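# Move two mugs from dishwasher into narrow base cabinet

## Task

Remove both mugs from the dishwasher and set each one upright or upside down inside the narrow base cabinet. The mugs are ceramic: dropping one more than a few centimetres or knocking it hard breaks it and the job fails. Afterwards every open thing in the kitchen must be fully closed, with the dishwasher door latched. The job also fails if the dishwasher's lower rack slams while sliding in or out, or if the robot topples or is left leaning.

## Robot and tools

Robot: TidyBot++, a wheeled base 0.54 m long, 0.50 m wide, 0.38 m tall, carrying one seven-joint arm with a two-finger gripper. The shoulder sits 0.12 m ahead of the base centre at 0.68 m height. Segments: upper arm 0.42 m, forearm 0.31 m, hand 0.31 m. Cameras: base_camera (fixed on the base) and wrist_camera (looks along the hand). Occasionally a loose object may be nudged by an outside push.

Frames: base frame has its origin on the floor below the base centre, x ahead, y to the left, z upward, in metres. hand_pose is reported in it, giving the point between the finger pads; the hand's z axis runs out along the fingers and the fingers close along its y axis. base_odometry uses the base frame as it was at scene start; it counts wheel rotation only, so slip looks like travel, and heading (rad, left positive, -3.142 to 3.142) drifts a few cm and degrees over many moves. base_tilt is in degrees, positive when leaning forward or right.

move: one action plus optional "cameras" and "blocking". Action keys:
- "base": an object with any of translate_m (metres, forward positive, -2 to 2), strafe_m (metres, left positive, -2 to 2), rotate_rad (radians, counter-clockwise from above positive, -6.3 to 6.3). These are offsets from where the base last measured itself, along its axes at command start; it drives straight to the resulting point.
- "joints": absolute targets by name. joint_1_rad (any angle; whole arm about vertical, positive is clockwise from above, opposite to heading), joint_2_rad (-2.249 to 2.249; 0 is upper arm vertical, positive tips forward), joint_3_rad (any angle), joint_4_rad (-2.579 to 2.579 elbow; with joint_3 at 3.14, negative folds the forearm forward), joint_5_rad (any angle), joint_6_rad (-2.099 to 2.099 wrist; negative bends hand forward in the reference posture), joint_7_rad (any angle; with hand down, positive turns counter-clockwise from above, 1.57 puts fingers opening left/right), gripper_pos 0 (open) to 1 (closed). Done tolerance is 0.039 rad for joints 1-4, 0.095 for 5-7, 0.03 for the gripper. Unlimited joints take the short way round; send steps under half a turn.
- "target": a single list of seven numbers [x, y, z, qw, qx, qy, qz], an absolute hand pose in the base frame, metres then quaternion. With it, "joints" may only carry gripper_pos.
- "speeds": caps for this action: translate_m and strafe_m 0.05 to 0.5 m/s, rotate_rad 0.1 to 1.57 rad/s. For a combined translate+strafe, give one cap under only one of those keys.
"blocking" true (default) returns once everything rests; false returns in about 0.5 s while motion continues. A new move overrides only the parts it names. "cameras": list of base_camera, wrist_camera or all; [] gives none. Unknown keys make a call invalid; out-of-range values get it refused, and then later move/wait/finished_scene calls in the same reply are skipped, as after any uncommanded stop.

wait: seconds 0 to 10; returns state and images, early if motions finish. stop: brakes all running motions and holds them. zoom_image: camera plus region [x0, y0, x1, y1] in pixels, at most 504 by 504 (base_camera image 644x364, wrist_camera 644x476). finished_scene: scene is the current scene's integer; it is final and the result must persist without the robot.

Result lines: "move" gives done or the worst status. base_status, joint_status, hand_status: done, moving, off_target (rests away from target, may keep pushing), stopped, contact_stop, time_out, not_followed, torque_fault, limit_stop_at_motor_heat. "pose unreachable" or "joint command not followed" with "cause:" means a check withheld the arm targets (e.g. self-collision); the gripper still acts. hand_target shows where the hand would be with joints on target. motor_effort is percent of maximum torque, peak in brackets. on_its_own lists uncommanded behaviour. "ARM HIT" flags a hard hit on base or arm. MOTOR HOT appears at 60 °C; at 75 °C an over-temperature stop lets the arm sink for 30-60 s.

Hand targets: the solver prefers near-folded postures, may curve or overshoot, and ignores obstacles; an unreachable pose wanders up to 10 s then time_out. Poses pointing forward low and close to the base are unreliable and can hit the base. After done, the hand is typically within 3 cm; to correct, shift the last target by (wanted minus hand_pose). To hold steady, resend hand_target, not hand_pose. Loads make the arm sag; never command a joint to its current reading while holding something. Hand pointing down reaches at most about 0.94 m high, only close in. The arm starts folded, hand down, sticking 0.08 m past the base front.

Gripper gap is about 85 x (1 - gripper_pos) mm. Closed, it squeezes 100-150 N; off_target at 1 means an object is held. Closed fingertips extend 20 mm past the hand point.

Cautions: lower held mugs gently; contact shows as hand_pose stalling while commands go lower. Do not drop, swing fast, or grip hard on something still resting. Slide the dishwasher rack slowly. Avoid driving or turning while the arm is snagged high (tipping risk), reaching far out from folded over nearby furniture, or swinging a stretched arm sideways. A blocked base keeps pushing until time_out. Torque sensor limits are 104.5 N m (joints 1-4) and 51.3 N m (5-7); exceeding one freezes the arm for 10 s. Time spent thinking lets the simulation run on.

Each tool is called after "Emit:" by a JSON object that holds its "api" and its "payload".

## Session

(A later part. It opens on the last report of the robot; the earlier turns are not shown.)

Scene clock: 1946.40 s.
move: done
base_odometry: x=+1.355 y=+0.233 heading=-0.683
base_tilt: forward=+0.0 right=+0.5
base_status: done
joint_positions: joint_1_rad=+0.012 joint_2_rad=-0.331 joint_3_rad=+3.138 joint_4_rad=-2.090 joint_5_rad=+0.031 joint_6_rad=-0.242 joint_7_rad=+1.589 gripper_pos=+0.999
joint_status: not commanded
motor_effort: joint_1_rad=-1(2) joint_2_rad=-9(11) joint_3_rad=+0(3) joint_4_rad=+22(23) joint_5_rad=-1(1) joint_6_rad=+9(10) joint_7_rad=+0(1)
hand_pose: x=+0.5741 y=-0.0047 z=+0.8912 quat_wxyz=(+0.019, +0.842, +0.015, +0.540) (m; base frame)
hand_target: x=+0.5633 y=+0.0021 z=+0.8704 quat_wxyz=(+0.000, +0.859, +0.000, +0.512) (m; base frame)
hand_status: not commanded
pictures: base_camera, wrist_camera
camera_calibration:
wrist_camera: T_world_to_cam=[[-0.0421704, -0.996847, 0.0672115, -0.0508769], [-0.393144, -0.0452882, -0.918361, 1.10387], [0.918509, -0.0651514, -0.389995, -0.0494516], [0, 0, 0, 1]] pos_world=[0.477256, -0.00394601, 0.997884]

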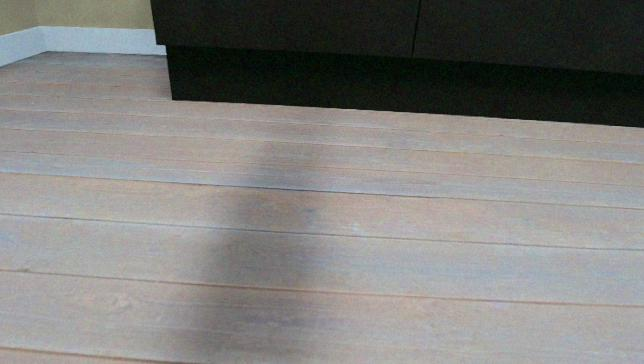

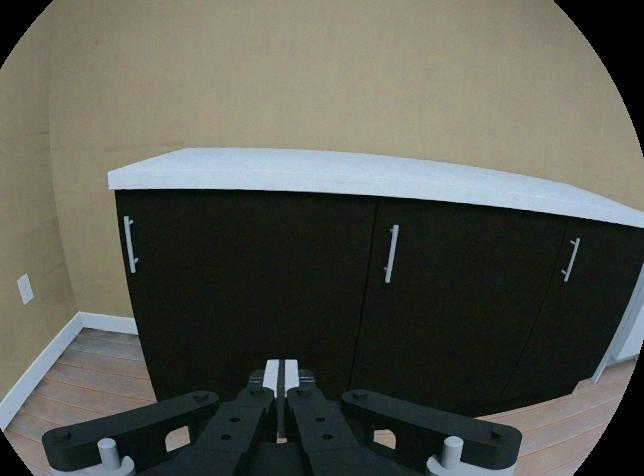

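Emit:
{"api": "move", "payload": {"base": {"strafe_m": 0.42, "translate_m": 0.25, "rotate_rad": -0.3}, "cameras": ["all"]}}

Emit:
{"api": "zoom_image", "payload": {"camera": "wrist_camera", "region": [60, 130, 390, 400]}}

Scene clock: 1967.77 s.
move: done
base_odometry: x=+1.814 y=+0.401 heading=-0.984
base_tilt: forward=+0.1 right=+0.5
base_status: done
joint_positions: joint_1_rad=+0.012 joint_2_rad=-0.332 joint_3_rad=+3.140 joint_4_rad=-2.090 joint_5_rad=+0.031 joint_6_rad=-0.242 joint_7_rad=+1.589 gripper_pos=+0.999
joint_status: not commanded
motor_effort: joint_1_rad=-1(3) joint_2_rad=-10(10) joint_3_rad=+1(3) joint_4_rad=+22(23) joint_5_rad=+0(1) joint_6_rad=+9(10) joint_7_rad=+0(1)
hand_pose: x=+0.5738 y=-0.0055 z=+0.8914 quat_wxyz=(+0.019, +0.841, +0.014, +0.540) (m; base frame)
hand_target: x=+0.5633 y=+0.0021 z=+0.8704 quat_wxyz=(+0.000, +0.859, +0.000, +0.512) (m; base frame)
hand_status: not commanded
pictures: base_camera, wrist_camera
camera_calibration:
wrist_camera: T_world_to_cam=[[-0.0437257, -0.996817, 0.0666586, -0.050398], [-0.392897, -0.0441882, -0.91852, 1.10385], [0.918542, -0.0663529, -0.389714, -0.0494905], [0, 0, 0, 1]] pos_world=[0.476956, -0.00474417, 0.997984]

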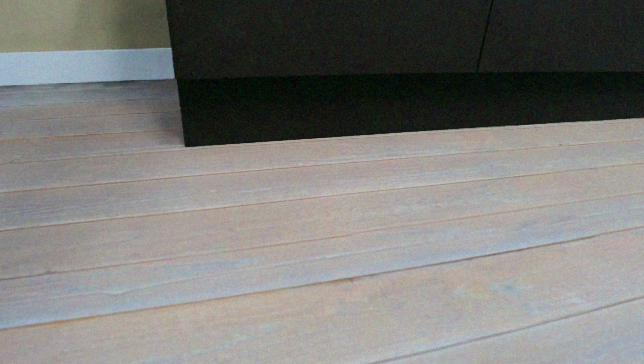

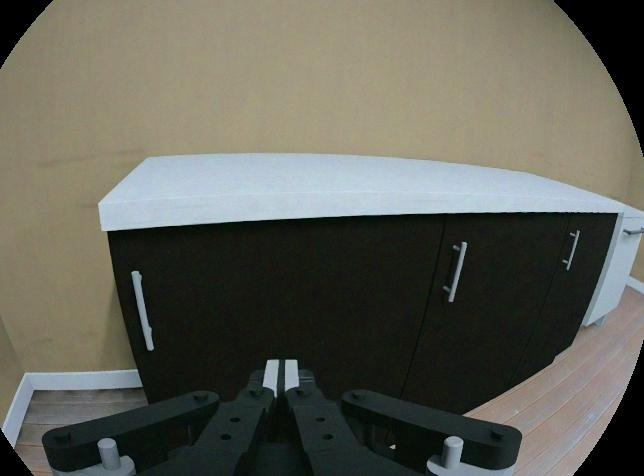

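Scaled by 1.527.

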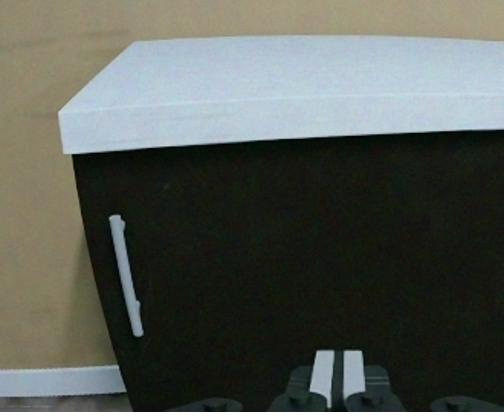

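Emit:
{"api": "zoom_image", "payload": {"camera": "base_camera", "region": [150, 40, 400, 160]}}

Emit:
{"api": "zoom_image", "payload": {"camera": "base_camera", "region": [394, 40, 644, 160]}}

Scaled by 2.016.

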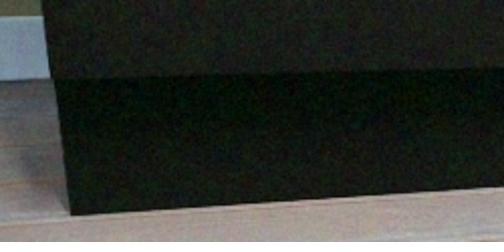

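Scaled by 2.016.

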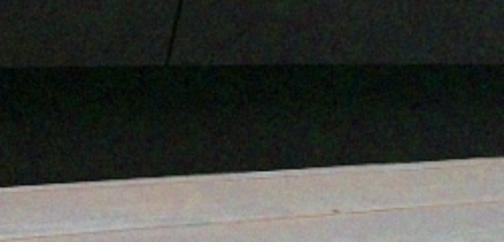

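Emit:
{"api": "move", "payload": {"base": {"translate_m": 0.13, "strafe_m": -0.42, "rotate_rad": 0.3}, "joints": {"joint_1_rad": 0, "joint_2_rad": 1.194, "joint_3_rad": 3.14, "joint_4_rad": -2.205, "joint_5_rad": 0, "joint_6_rad": 1.305, "joint_7_rad": 1.57, "gripper_pos": 1}, "cameras": ["all"]}}

Scene clock: 2015.07 s.
move: done
base_odometry: x=+1.537 y=+0.060 heading=-0.683
base_tilt: forward=+0.1 right=+0.5
base_status: done
joint_positions: joint_1_rad=+0.009 joint_2_rad=+1.177 joint_3_rad=+3.143 joint_4_rad=-2.186 joint_5_rad=+0.031 joint_6_rad=+1.259 joint_7_rad=+1.589 gripper_pos=+0.999
joint_status: all done
motor_effort: joint_1_rad=-1(5) joint_2_rad=-38(40) joint_3_rad=-1(5) joint_4_rad=+1(24) joint_5_rad=+0(2) joint_6_rad=+9(9) joint_7_rad=+0(1)
hand_pose: x=+0.7067 y=+0.0044 z=+0.3786 quat_wxyz=(-0.003, +0.868, +0.015, +0.496) (m; base frame)
hand_target: x=+0.6999 y=+0.0022 z=+0.3771 quat_wxyz=(-0.001, +0.866, +0.000, +0.500) (m; base frame)
hand_status: not commanded
pictures: base_camera, wrist_camera
camera_calibration:
wrist_camera: T_world_to_cam=[[-0.0147321, -0.999308, 0.0341611, -0.00867012], [-0.484753, -0.0227432, -0.874355, 0.733605], [0.874527, -0.0294408, -0.484083, -0.304027], [0, 0, 0, 1]] pos_world=[0.621369, -0.000930382, 0.494553]

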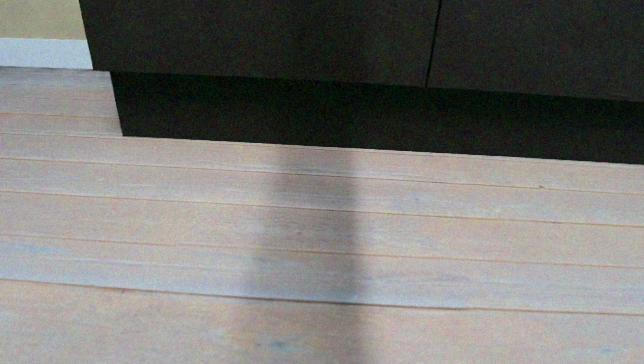

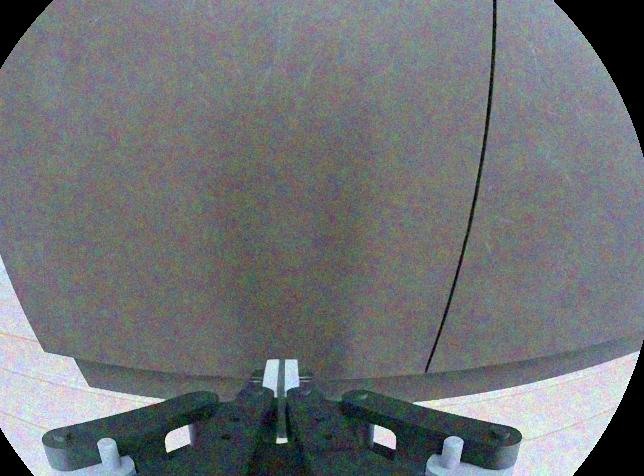

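Emit:
{"api": "move", "payload": {"base": {"translate_m": 0.21}, "speeds": {"translate_m": 0.07}, "cameras": ["all"]}}

Scene clock: 2032.23 s.
move: done
base_odometry: x=+1.700 y=-0.073 heading=-0.684
base_tilt: forward=+0.1 right=+0.5
base_status: done
joint_positions: joint_1_rad=+0.009 joint_2_rad=+1.193 joint_3_rad=+3.143 joint_4_rad=-2.232 joint_5_rad=+0.031 joint_6_rad=+1.262 joint_7_rad=+1.589 gripper_pos=+0.999
joint_status: not commanded
motor_effort: joint_1_rad=-1(2) joint_2_rad=-39(42) joint_3_rad=-1(2) joint_4_rad=+5(10) joint_5_rad=-1(1) joint_6_rad=+11(12) joint_7_rad=+0(1)
hand_pose: x=+0.6806 y=+0.0047 z=+0.3617 quat_wxyz=(-0.004, +0.882, +0.015, +0.470) (m; base frame)
hand_target: x=+0.6999 y=+0.0022 z=+0.3771 quat_wxyz=(-0.001, +0.866, +0.000, +0.500) (m; base frame)
hand_status: not commanded
pictures: base_camera, wrist_camera
camera_calibration:
wrist_camera: T_world_to_cam=[[-0.0128545, -0.999327, 0.0343536, -0.00956046], [-0.535215, -0.022144, -0.844426, 0.729657], [0.844618, -0.0292413, -0.53457, -0.250782], [0, 0, 0, 1]] pos_world=[0.602215, -0.000729686, 0.482409]

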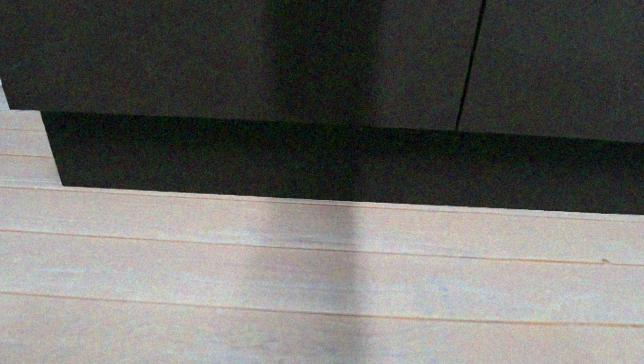

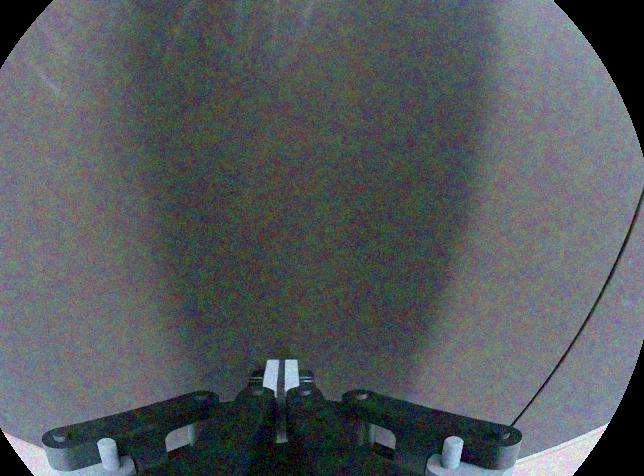

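Emit:
{"api": "move", "payload": {"base": {"translate_m": -0.2}, "speeds": {"translate_m": 0.2}, "cameras": ["base_camera"]}}

Emit:
{"api": "move", "payload": {"base": {"translate_m": -1.13, "strafe_m": -0.8}, "cameras": []}}

Emit:
{"api": "move", "payload": {"base": {"rotate_rad": 1.571}, "cameras": ["all"]}}

Scene clock: 2041.97 s.
move: done
base_odometry: x=+1.544 y=+0.054 heading=-0.684
base_tilt: forward=+0.1 right=+0.5
base_status: done
joint_positions: joint_1_rad=+0.009 joint_2_rad=+1.186 joint_3_rad=+3.143 joint_4_rad=-2.205 joint_5_rad=+0.031 joint_6_rad=+1.274 joint_7_rad=+1.589 gripper_pos=+0.999
joint_status: not commanded
motor_effort: joint_1_rad=-1(4) joint_2_rad=-37(40) joint_3_rad=-1(3) joint_4_rad=+1(4) joint_5_rad=-1(1) joint_6_rad=+9(10) joint_7_rad=+0(1)
hand_pose: x=+0.6975 y=+0.0046 z=+0.3734 quat_wxyz=(-0.003, +0.871, +0.015, +0.490) (m; base frame)
hand_target: x=+0.6999 y=+0.0022 z=+0.3771 quat_wxyz=(-0.001, +0.866, +0.000, +0.500) (m; base frame)
hand_status: not commanded
pictures: base_camera

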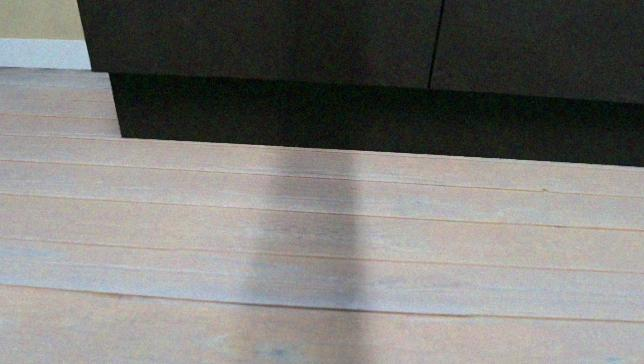

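Scene clock: 2046.10 s.
move: done
base_odometry: x=+0.163 y=+0.147 heading=-0.684
base_tilt: forward=+0.1 right=+0.5
base_status: done
joint_positions: joint_1_rad=+0.009 joint_2_rad=+1.186 joint_3_rad=+3.143 joint_4_rad=-2.205 joint_5_rad=+0.031 joint_6_rad=+1.274 joint_7_rad=+1.589 gripper_pos=+0.999
joint_status: not commanded
motor_effort: joint_1_rad=-1(3) joint_2_rad=-37(38) joint_3_rad=-1(3) joint_4_rad=+1(2) joint_5_rad=+0(1) joint_6_rad=+9(10) joint_7_rad=+0(1)
hand_pose: x=+0.6975 y=+0.0048 z=+0.3734 quat_wxyz=(-0.003, +0.871, +0.015, +0.490) (m; base frame)
hand_target: x=+0.6999 y=+0.0022 z=+0.3771 quat_wxyz=(-0.001, +0.866, +0.000, +0.500) (m; base frame)
hand_status: not commanded
pictures: none
No camera images: "cameras" was empty.

Scene clock: 2048.50 s.
move: done
base_odometry: x=+0.163 y=+0.147 heading=+0.887
base_tilt: forward=+0.1 right=+0.4
base_status: done
joint_positions: joint_1_rad=-0.007 joint_2_rad=+1.186 joint_3_rad=+3.138 joint_4_rad=-2.205 joint_5_rad=+0.031 joint_6_rad=+1.274 joint_7_rad=+1.589 gripper_pos=+0.999
joint_status: not commanded
motor_effort: joint_1_rad=-1(6) joint_2_rad=-37(38) joint_3_rad=-1(4) joint_4_rad=+1(2) joint_5_rad=+0(2) joint_6_rad=+8(9) joint_7_rad=+0(1)
hand_pose: x=+0.6973 y=+0.0164 z=+0.3735 quat_wxyz=(-0.010, +0.871, +0.022, +0.490) (m; base frame)
hand_target: x=+0.6999 y=+0.0022 z=+0.3771 quat_wxyz=(-0.001, +0.866, +0.000, +0.500) (m; base frame)
hand_status: not commanded
pictures: base_camera, wrist_camera
camera_calibration:
wrist_camera: T_world_to_cam=[[0.0033307, -0.999576, 0.028917, -0.00727512], [-0.495831, -0.0267629, -0.868007, 0.730326], [0.868413, -0.0114469, -0.49571, -0.289639], [0, 0, 0, 1]] pos_world=[0.613668, 0.00895819, 0.490562]

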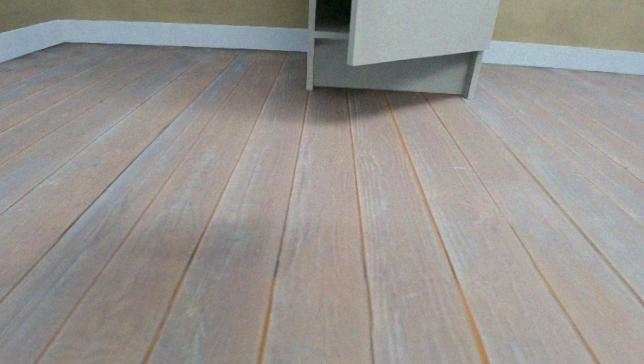

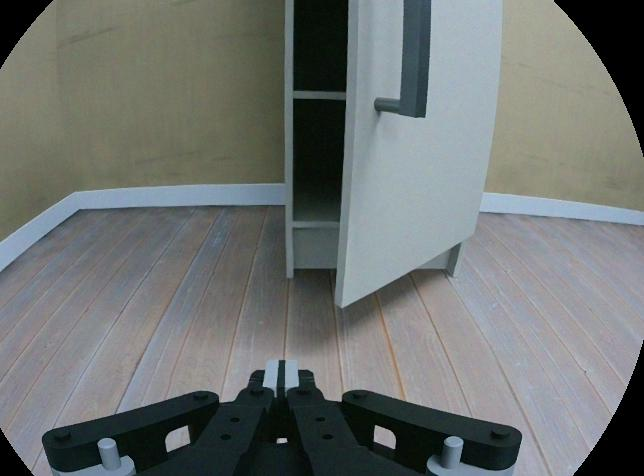

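Emit:
{"api": "move", "payload": {"base": {"strafe_m": -0.235}, "joints": {"joint_1_rad": 0, "joint_2_rad": 1.368, "joint_3_rad": 3.14, "joint_4_rad": -1.686, "joint_5_rad": 0, "joint_6_rad": 1.134, "joint_7_rad": 1.57}, "cameras": ["all"]}}

Scene clock: 2087.27 s.
move: done
base_odometry: x=+0.345 y=-0.001 heading=+0.887
base_tilt: forward=+0.1 right=+0.5
base_status: done
joint_positions: joint_1_rad=+0.005 joint_2_rad=+1.343 joint_3_rad=+3.140 joint_4_rad=-1.708 joint_5_rad=+0.031 joint_6_rad=+1.194 joint_7_rad=+1.589 gripper_pos=+0.999
joint_status: all done
motor_effort: joint_1_rad=-1(6) joint_2_rad=-45(46) joint_3_rad=-2(4) joint_4_rad=+7(7) joint_5_rad=-1(2) joint_6_rad=+9(10) joint_7_rad=+0(1)
hand_pose: x=+0.8556 y=+0.0071 z=+0.3756 quat_wxyz=(-0.002, +0.801, +0.018, +0.599) (m; base frame)
hand_target: x=+0.8511 y=+0.0021 z=+0.3469 quat_wxyz=(-0.001, +0.819, -0.001, +0.574) (m; base frame)
hand_status: not commanded
pictures: base_camera, wrist_camera
camera_calibration:
wrist_camera: T_world_to_cam=[[-0.0183204, -0.999355, 0.0308928, 0.000673183], [-0.257235, -0.0251467, -0.966022, 0.642987], [0.966175, -0.0256446, -0.256608, -0.599601], [0, 0, 0, 1]] pos_world=[0.744731, 0.0014652, 0.467256]

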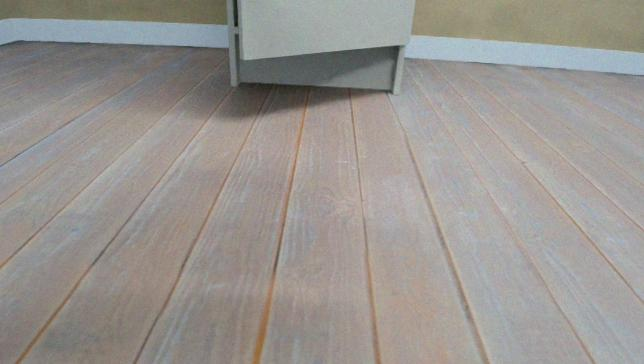

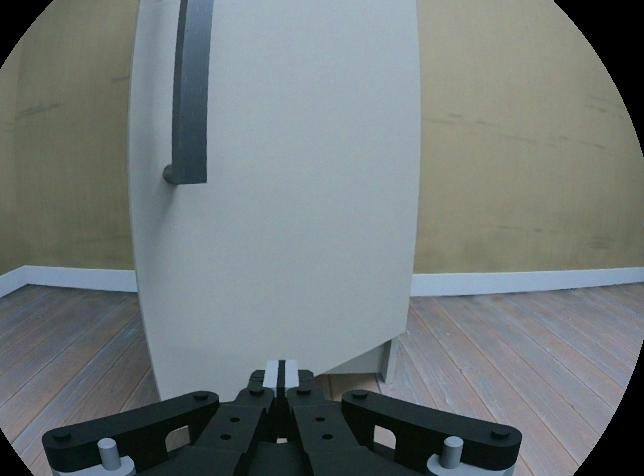

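Emit:
{"api": "move", "payload": {"base": {"translate_m": 0.44}, "speeds": {"translate_m": 0.08}, "cameras": ["all"]}}

Scene clock: 2097.77 s.
move: done
base_odometry: x=+0.623 y=+0.340 heading=+0.887
base_tilt: forward=+0.1 right=+0.5
base_status: done
joint_positions: joint_1_rad=+0.007 joint_2_rad=+1.352 joint_3_rad=+3.141 joint_4_rad=-1.701 joint_5_rad=+0.026 joint_6_rad=+1.189 joint_7_rad=+1.589 gripper_pos=+0.999
joint_status: not commanded
motor_effort: joint_1_rad=-1(8) joint_2_rad=-45(48) joint_3_rad=-1(5) joint_4_rad=+7(12) joint_5_rad=-1(3) joint_6_rad=+9(10) joint_7_rad=+0(1)
hand_pose: x=+0.8557 y=+0.0040 z=+0.3704 quat_wxyz=(+0.001, +0.803, +0.015, +0.596) (m; base frame)
hand_target: x=+0.8511 y=+0.0021 z=+0.3469 quat_wxyz=(-0.001, +0.819, -0.001, +0.574) (m; base frame)
hand_status: not commanded
pictures: base_camera, wrist_camera
camera_calibration:
wrist_camera: T_world_to_cam=[[-0.0247886, -0.999178, 0.0320758, 0.00279871], [-0.262913, -0.0244403, -0.96451, 0.642244], [0.964501, -0.032342, -0.262091, -0.597507], [0, 0, 0, 1]] pos_world=[0.74522, -0.000831521, 0.46276]

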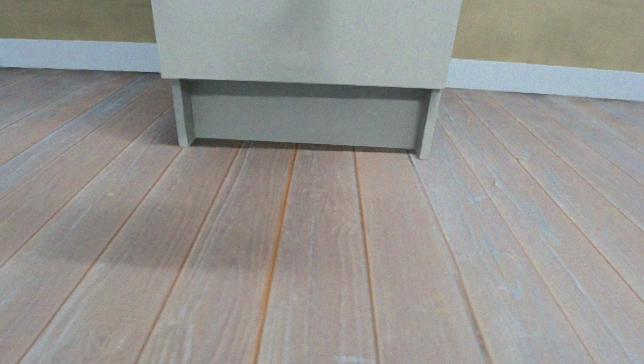

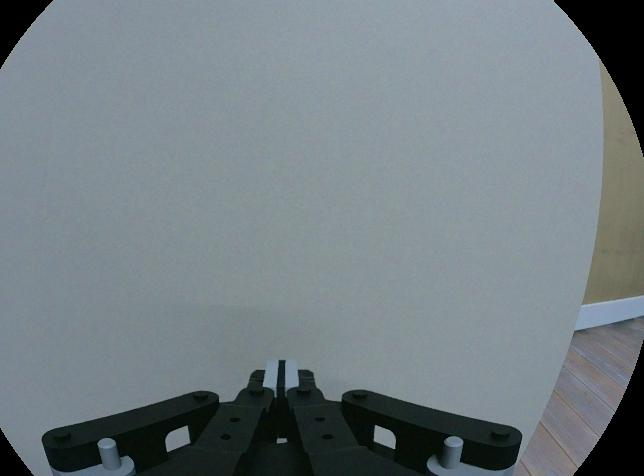

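Emit:
{"api": "move", "payload": {"base": {"translate_m": 0.07}, "speeds": {"translate_m": 0.05}, "cameras": ["all"]}}

Scene clock: 2102.27 s.
move: done
base_odometry: x=+0.667 y=+0.394 heading=+0.887
base_tilt: forward=+0.2 right=+0.4
base_status: done
joint_positions: joint_1_rad=+0.007 joint_2_rad=+1.379 joint_3_rad=+3.141 joint_4_rad=-1.760 joint_5_rad=+0.026 joint_6_rad=+1.177 joint_7_rad=+1.589 gripper_pos=+0.999
joint_status: not commanded
motor_effort: joint_1_rad=-3(4) joint_2_rad=-49(52) joint_3_rad=-2(3) joint_4_rad=+18(23) joint_5_rad=+0(1) joint_6_rad=+10(12) joint_7_rad=+0(1)
hand_pose: x=+0.8204 y=+0.0042 z=+0.3289 quat_wxyz=(+0.000, +0.831, +0.015, +0.556) (m; base frame)
hand_target: x=+0.8511 y=+0.0021 z=+0.3469 quat_wxyz=(-0.001, +0.819, -0.001, +0.574) (m; base frame)
hand_status: not commanded
pictures: base_camera, wrist_camera
camera_calibration:
wrist_camera: T_world_to_cam=[[-0.0214213, -0.999192, 0.0340169, 0.0000015746], [-0.356884, -0.0241408, -0.933837, 0.659874], [0.933903, -0.032144, -0.356078, -0.518375], [0, 0, 0, 1]] pos_world=[0.719611, -0.000731209, 0.431633]

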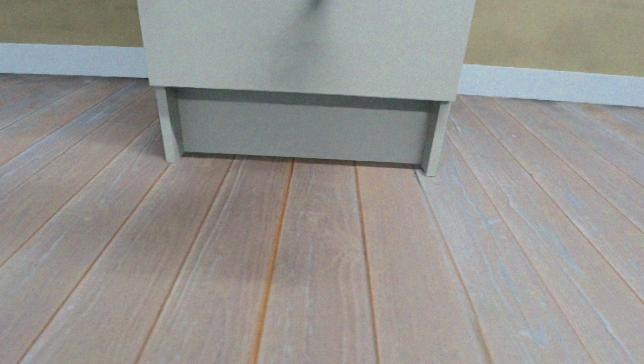

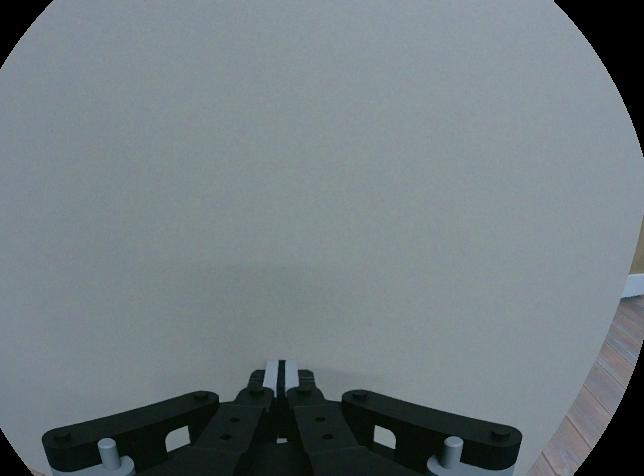

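Emit:
{"api": "move", "payload": {"base": {"translate_m": -0.45}, "speeds": {"translate_m": 0.2}, "cameras": ["base_camera"]}}

Emit:
{"api": "move", "payload": {"joints": {"joint_1_rad": 0, "joint_2_rad": -0.334, "joint_3_rad": 3.14, "joint_4_rad": -2.1, "joint_5_rad": 0, "joint_6_rad": -0.3, "joint_7_rad": 1.57}, "cameras": ["all"]}}

Scene clock: 2109.10 s.
move: done
base_odometry: x=+0.383 y=+0.045 heading=+0.887
base_tilt: forward=+0.1 right=+0.5
base_status: done
joint_positions: joint_1_rad=+0.007 joint_2_rad=+1.353 joint_3_rad=+3.141 joint_4_rad=-1.691 joint_5_rad=+0.026 joint_6_rad=+1.171 joint_7_rad=+1.589 gripper_pos=+0.999
joint_status: not commanded
motor_effort: joint_1_rad=-1(3) joint_2_rad=-46(51) joint_3_rad=-2(3) joint_4_rad=+7(18) joint_5_rad=-1(1) joint_6_rad=+9(13) joint_7_rad=+0(1)
hand_pose: x=+0.8575 y=+0.0040 z=+0.3673 quat_wxyz=(+0.001, +0.805, +0.016, +0.593) (m; base frame)
hand_target: x=+0.8511 y=+0.0021 z=+0.3469 quat_wxyz=(-0.001, +0.819, -0.001, +0.574) (m; base frame)
hand_status: not commanded
pictures: base_camera

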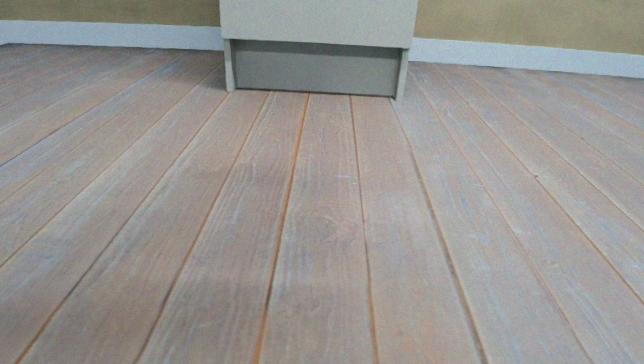

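Scene clock: 2112.30 s.
move: done
base_odometry: x=+0.383 y=+0.045 heading=+0.887
base_tilt: forward=+0.1 right=+0.5
base_status: not commanded
joint_positions: joint_1_rad=+0.007 joint_2_rad=-0.331 joint_3_rad=+3.141 joint_4_rad=-2.088 joint_5_rad=+0.026 joint_6_rad=-0.239 joint_7_rad=+1.589 gripper_pos=+0.999
joint_status: all done
motor_effort: joint_1_rad=-1(3) joint_2_rad=-9(49) joint_3_rad=+0(3) joint_4_rad=+22(23) joint_5_rad=-1(2) joint_6_rad=+9(11) joint_7_rad=+1(1)
hand_pose: x=+0.5748 y=-0.0034 z=+0.8933 quat_wxyz=(+0.016, +0.840, +0.014, +0.542) (m; base frame)
hand_target: x=+0.5633 y=+0.0021 z=+0.8704 quat_wxyz=(+0.000, +0.859, +0.000, +0.512) (m; base frame)
hand_status: not commanded
pictures: base_camera, wrist_camera
camera_calibration:
wrist_camera: T_world_to_cam=[[-0.0411037, -0.997304, 0.060784, -0.0446519], [-0.388436, -0.0400998, -0.920603, 1.10535], [0.920558, -0.0614509, -0.385741, -0.0542491], [0, 0, 0, 1]] pos_world=[0.477462, -0.00354083, 0.999376]

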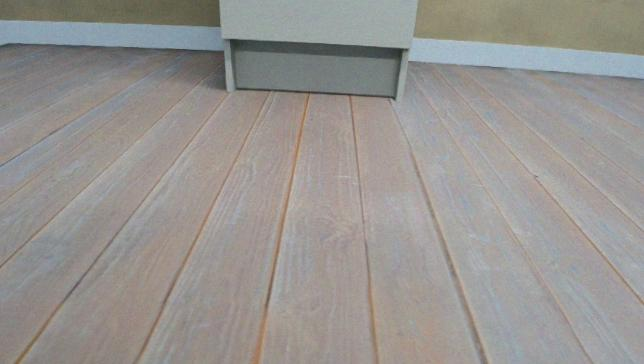

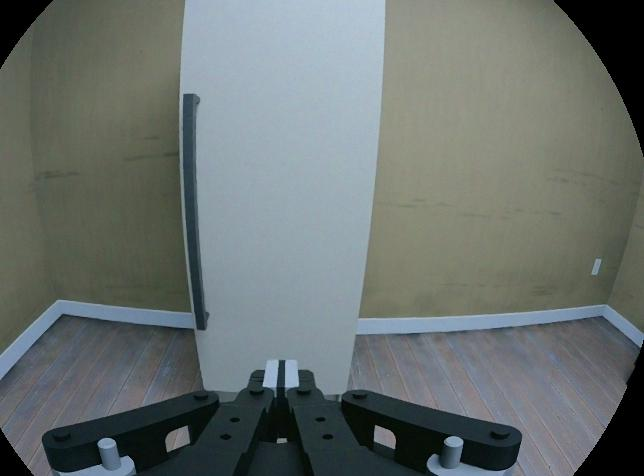

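Emit:
{"api": "move", "payload": {"base": {"rotate_rad": -1.57}, "cameras": ["wrist_camera"]}}

Emit:
{"api": "move", "payload": {"base": {"rotate_rad": -1.57}, "cameras": ["all"]}}

Emit:
{"api": "zoom_image", "payload": {"camera": "wrist_camera", "region": [150, 130, 480, 380]}}

Scene clock: 2119.73 s.
move: done
base_odometry: x=+0.383 y=+0.045 heading=-0.683
base_tilt: forward=+0.1 right=+0.5
base_status: done
joint_positions: joint_1_rad=+0.007 joint_2_rad=-0.331 joint_3_rad=+3.143 joint_4_rad=-2.088 joint_5_rad=+0.026 joint_6_rad=-0.241 joint_7_rad=+1.589 gripper_pos=+0.999
joint_status: not commanded
motor_effort: joint_1_rad=-1(3) joint_2_rad=-10(11) joint_3_rad=+1(3) joint_4_rad=+22(22) joint_5_rad=-1(1) joint_6_rad=+9(10) joint_7_rad=+0(1)
hand_pose: x=+0.5744 y=-0.0040 z=+0.8922 quat_wxyz=(+0.016, +0.841, +0.013, +0.541) (m; base frame)
hand_target: x=+0.5633 y=+0.0021 z=+0.8704 quat_wxyz=(+0.000, +0.859, +0.000, +0.512) (m; base frame)
hand_status: not commanded
pictures: wrist_camera
camera_calibration:
wrist_camera: T_world_to_cam=[[-0.0419739, -0.997287, 0.0604786, -0.0443845], [-0.391158, -0.0392973, -0.919484, 1.10474], [0.919366, -0.062251, -0.388447, -0.0512239], [0, 0, 0, 1]] pos_world=[0.477359, -0.00403951, 0.998578]

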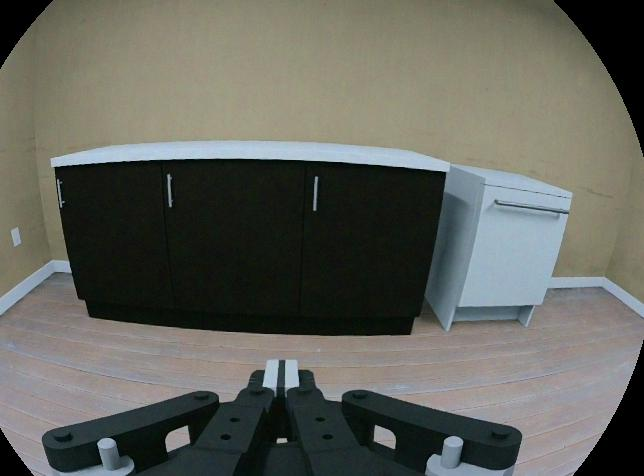

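Scene clock: 2122.07 s.
move: done
base_odometry: x=+0.383 y=+0.045 heading=-2.252
base_tilt: forward=+0.0 right=+0.5
base_status: done
joint_positions: joint_1_rad=+0.007 joint_2_rad=-0.331 joint_3_rad=+3.143 joint_4_rad=-2.089 joint_5_rad=+0.026 joint_6_rad=-0.241 joint_7_rad=+1.589 gripper_pos=+0.999
joint_status: not commanded
motor_effort: joint_1_rad=-1(3) joint_2_rad=-9(11) joint_3_rad=+0(2) joint_4_rad=+23(23) joint_5_rad=-1(1) joint_6_rad=+9(10) joint_7_rad=+0(1)
hand_pose: x=+0.5743 y=-0.0043 z=+0.8921 quat_wxyz=(+0.016, +0.841, +0.013, +0.540) (m; base frame)
hand_target: x=+0.5633 y=+0.0021 z=+0.8704 quat_wxyz=(+0.000, +0.859, +0.000, +0.512) (m; base frame)
hand_status: not commanded
pictures: base_camera, wrist_camera
camera_calibration:
wrist_camera: T_world_to_cam=[[-0.0424784, -0.997277, 0.0602837, -0.0441419], [-0.391483, -0.038899, -0.919363, 1.10468], [0.919204, -0.0626531, -0.388765, -0.0508815], [0, 0, 0, 1]] pos_world=[0.477358, -0.00423885, 0.998479]

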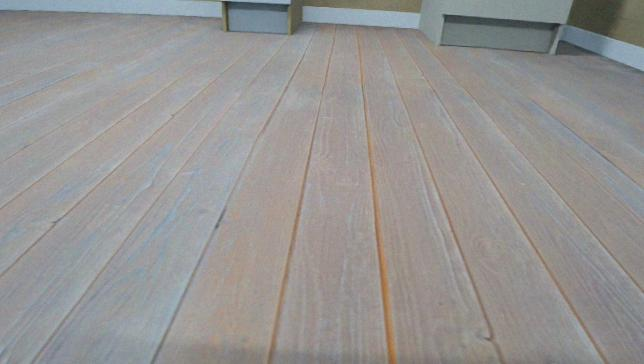

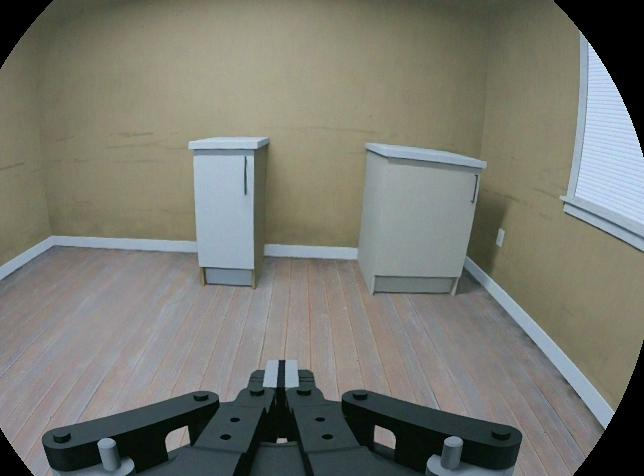

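Scaled by 1.527.

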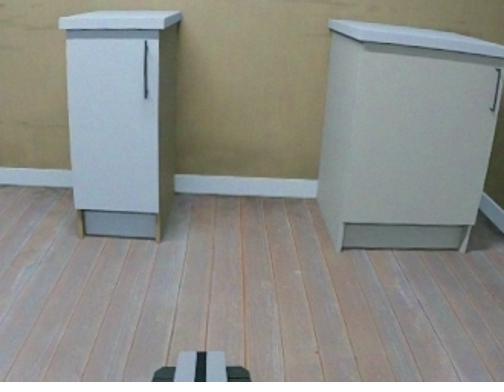

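Emit:
{"api": "move", "payload": {"base": {"rotate_rad": -1.57}, "cameras": ["wrist_camera"]}}

Scene clock: 2127.50 s.
move: done
base_odometry: x=+0.383 y=+0.045 heading=+2.462
base_tilt: forward=+0.1 right=+0.5
base_status: done
joint_positions: joint_1_rad=+0.007 joint_2_rad=-0.331 joint_3_rad=+3.143 joint_4_rad=-2.089 joint_5_rad=+0.026 joint_6_rad=-0.242 joint_7_rad=+1.589 gripper_pos=+0.999
joint_status: not commanded
motor_effort: joint_1_rad=-1(3) joint_2_rad=-10(11) joint_3_rad=+0(3) joint_4_rad=+22(22) joint_5_rad=+0(1) joint_6_rad=+9(9) joint_7_rad=+0(1)
hand_pose: x=+0.5743 y=-0.0045 z=+0.8920 quat_wxyz=(+0.016, +0.841, +0.013, +0.540) (m; base frame)
hand_target: x=+0.5633 y=+0.0021 z=+0.8704 quat_wxyz=(+0.000, +0.859, +0.000, +0.512) (m; base frame)
hand_status: not commanded
pictures: wrist_camera
camera_calibration:
wrist_camera: T_world_to_cam=[[-0.0428131, -0.997266, 0.0602247, -0.0441205], [-0.391776, -0.0386939, -0.919246, 1.10456], [0.919064, -0.0629504, -0.389049, -0.0504914], [0, 0, 0, 1]] pos_world=[0.477257, -0.00443848, 0.998379]

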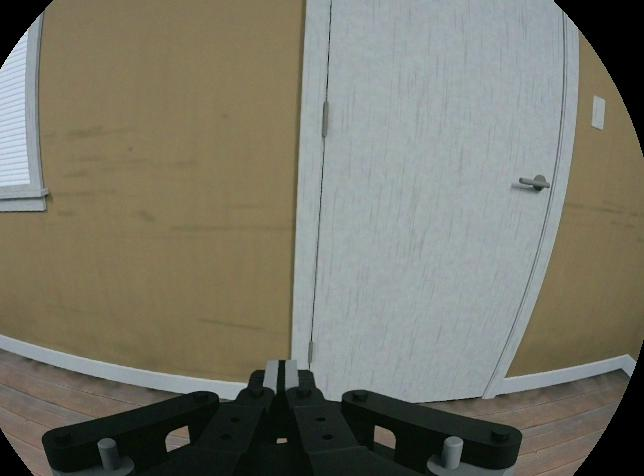

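Emit:
{"api": "finished_scene", "payload": {"scene": 1}}

The scene is finished: the task was done.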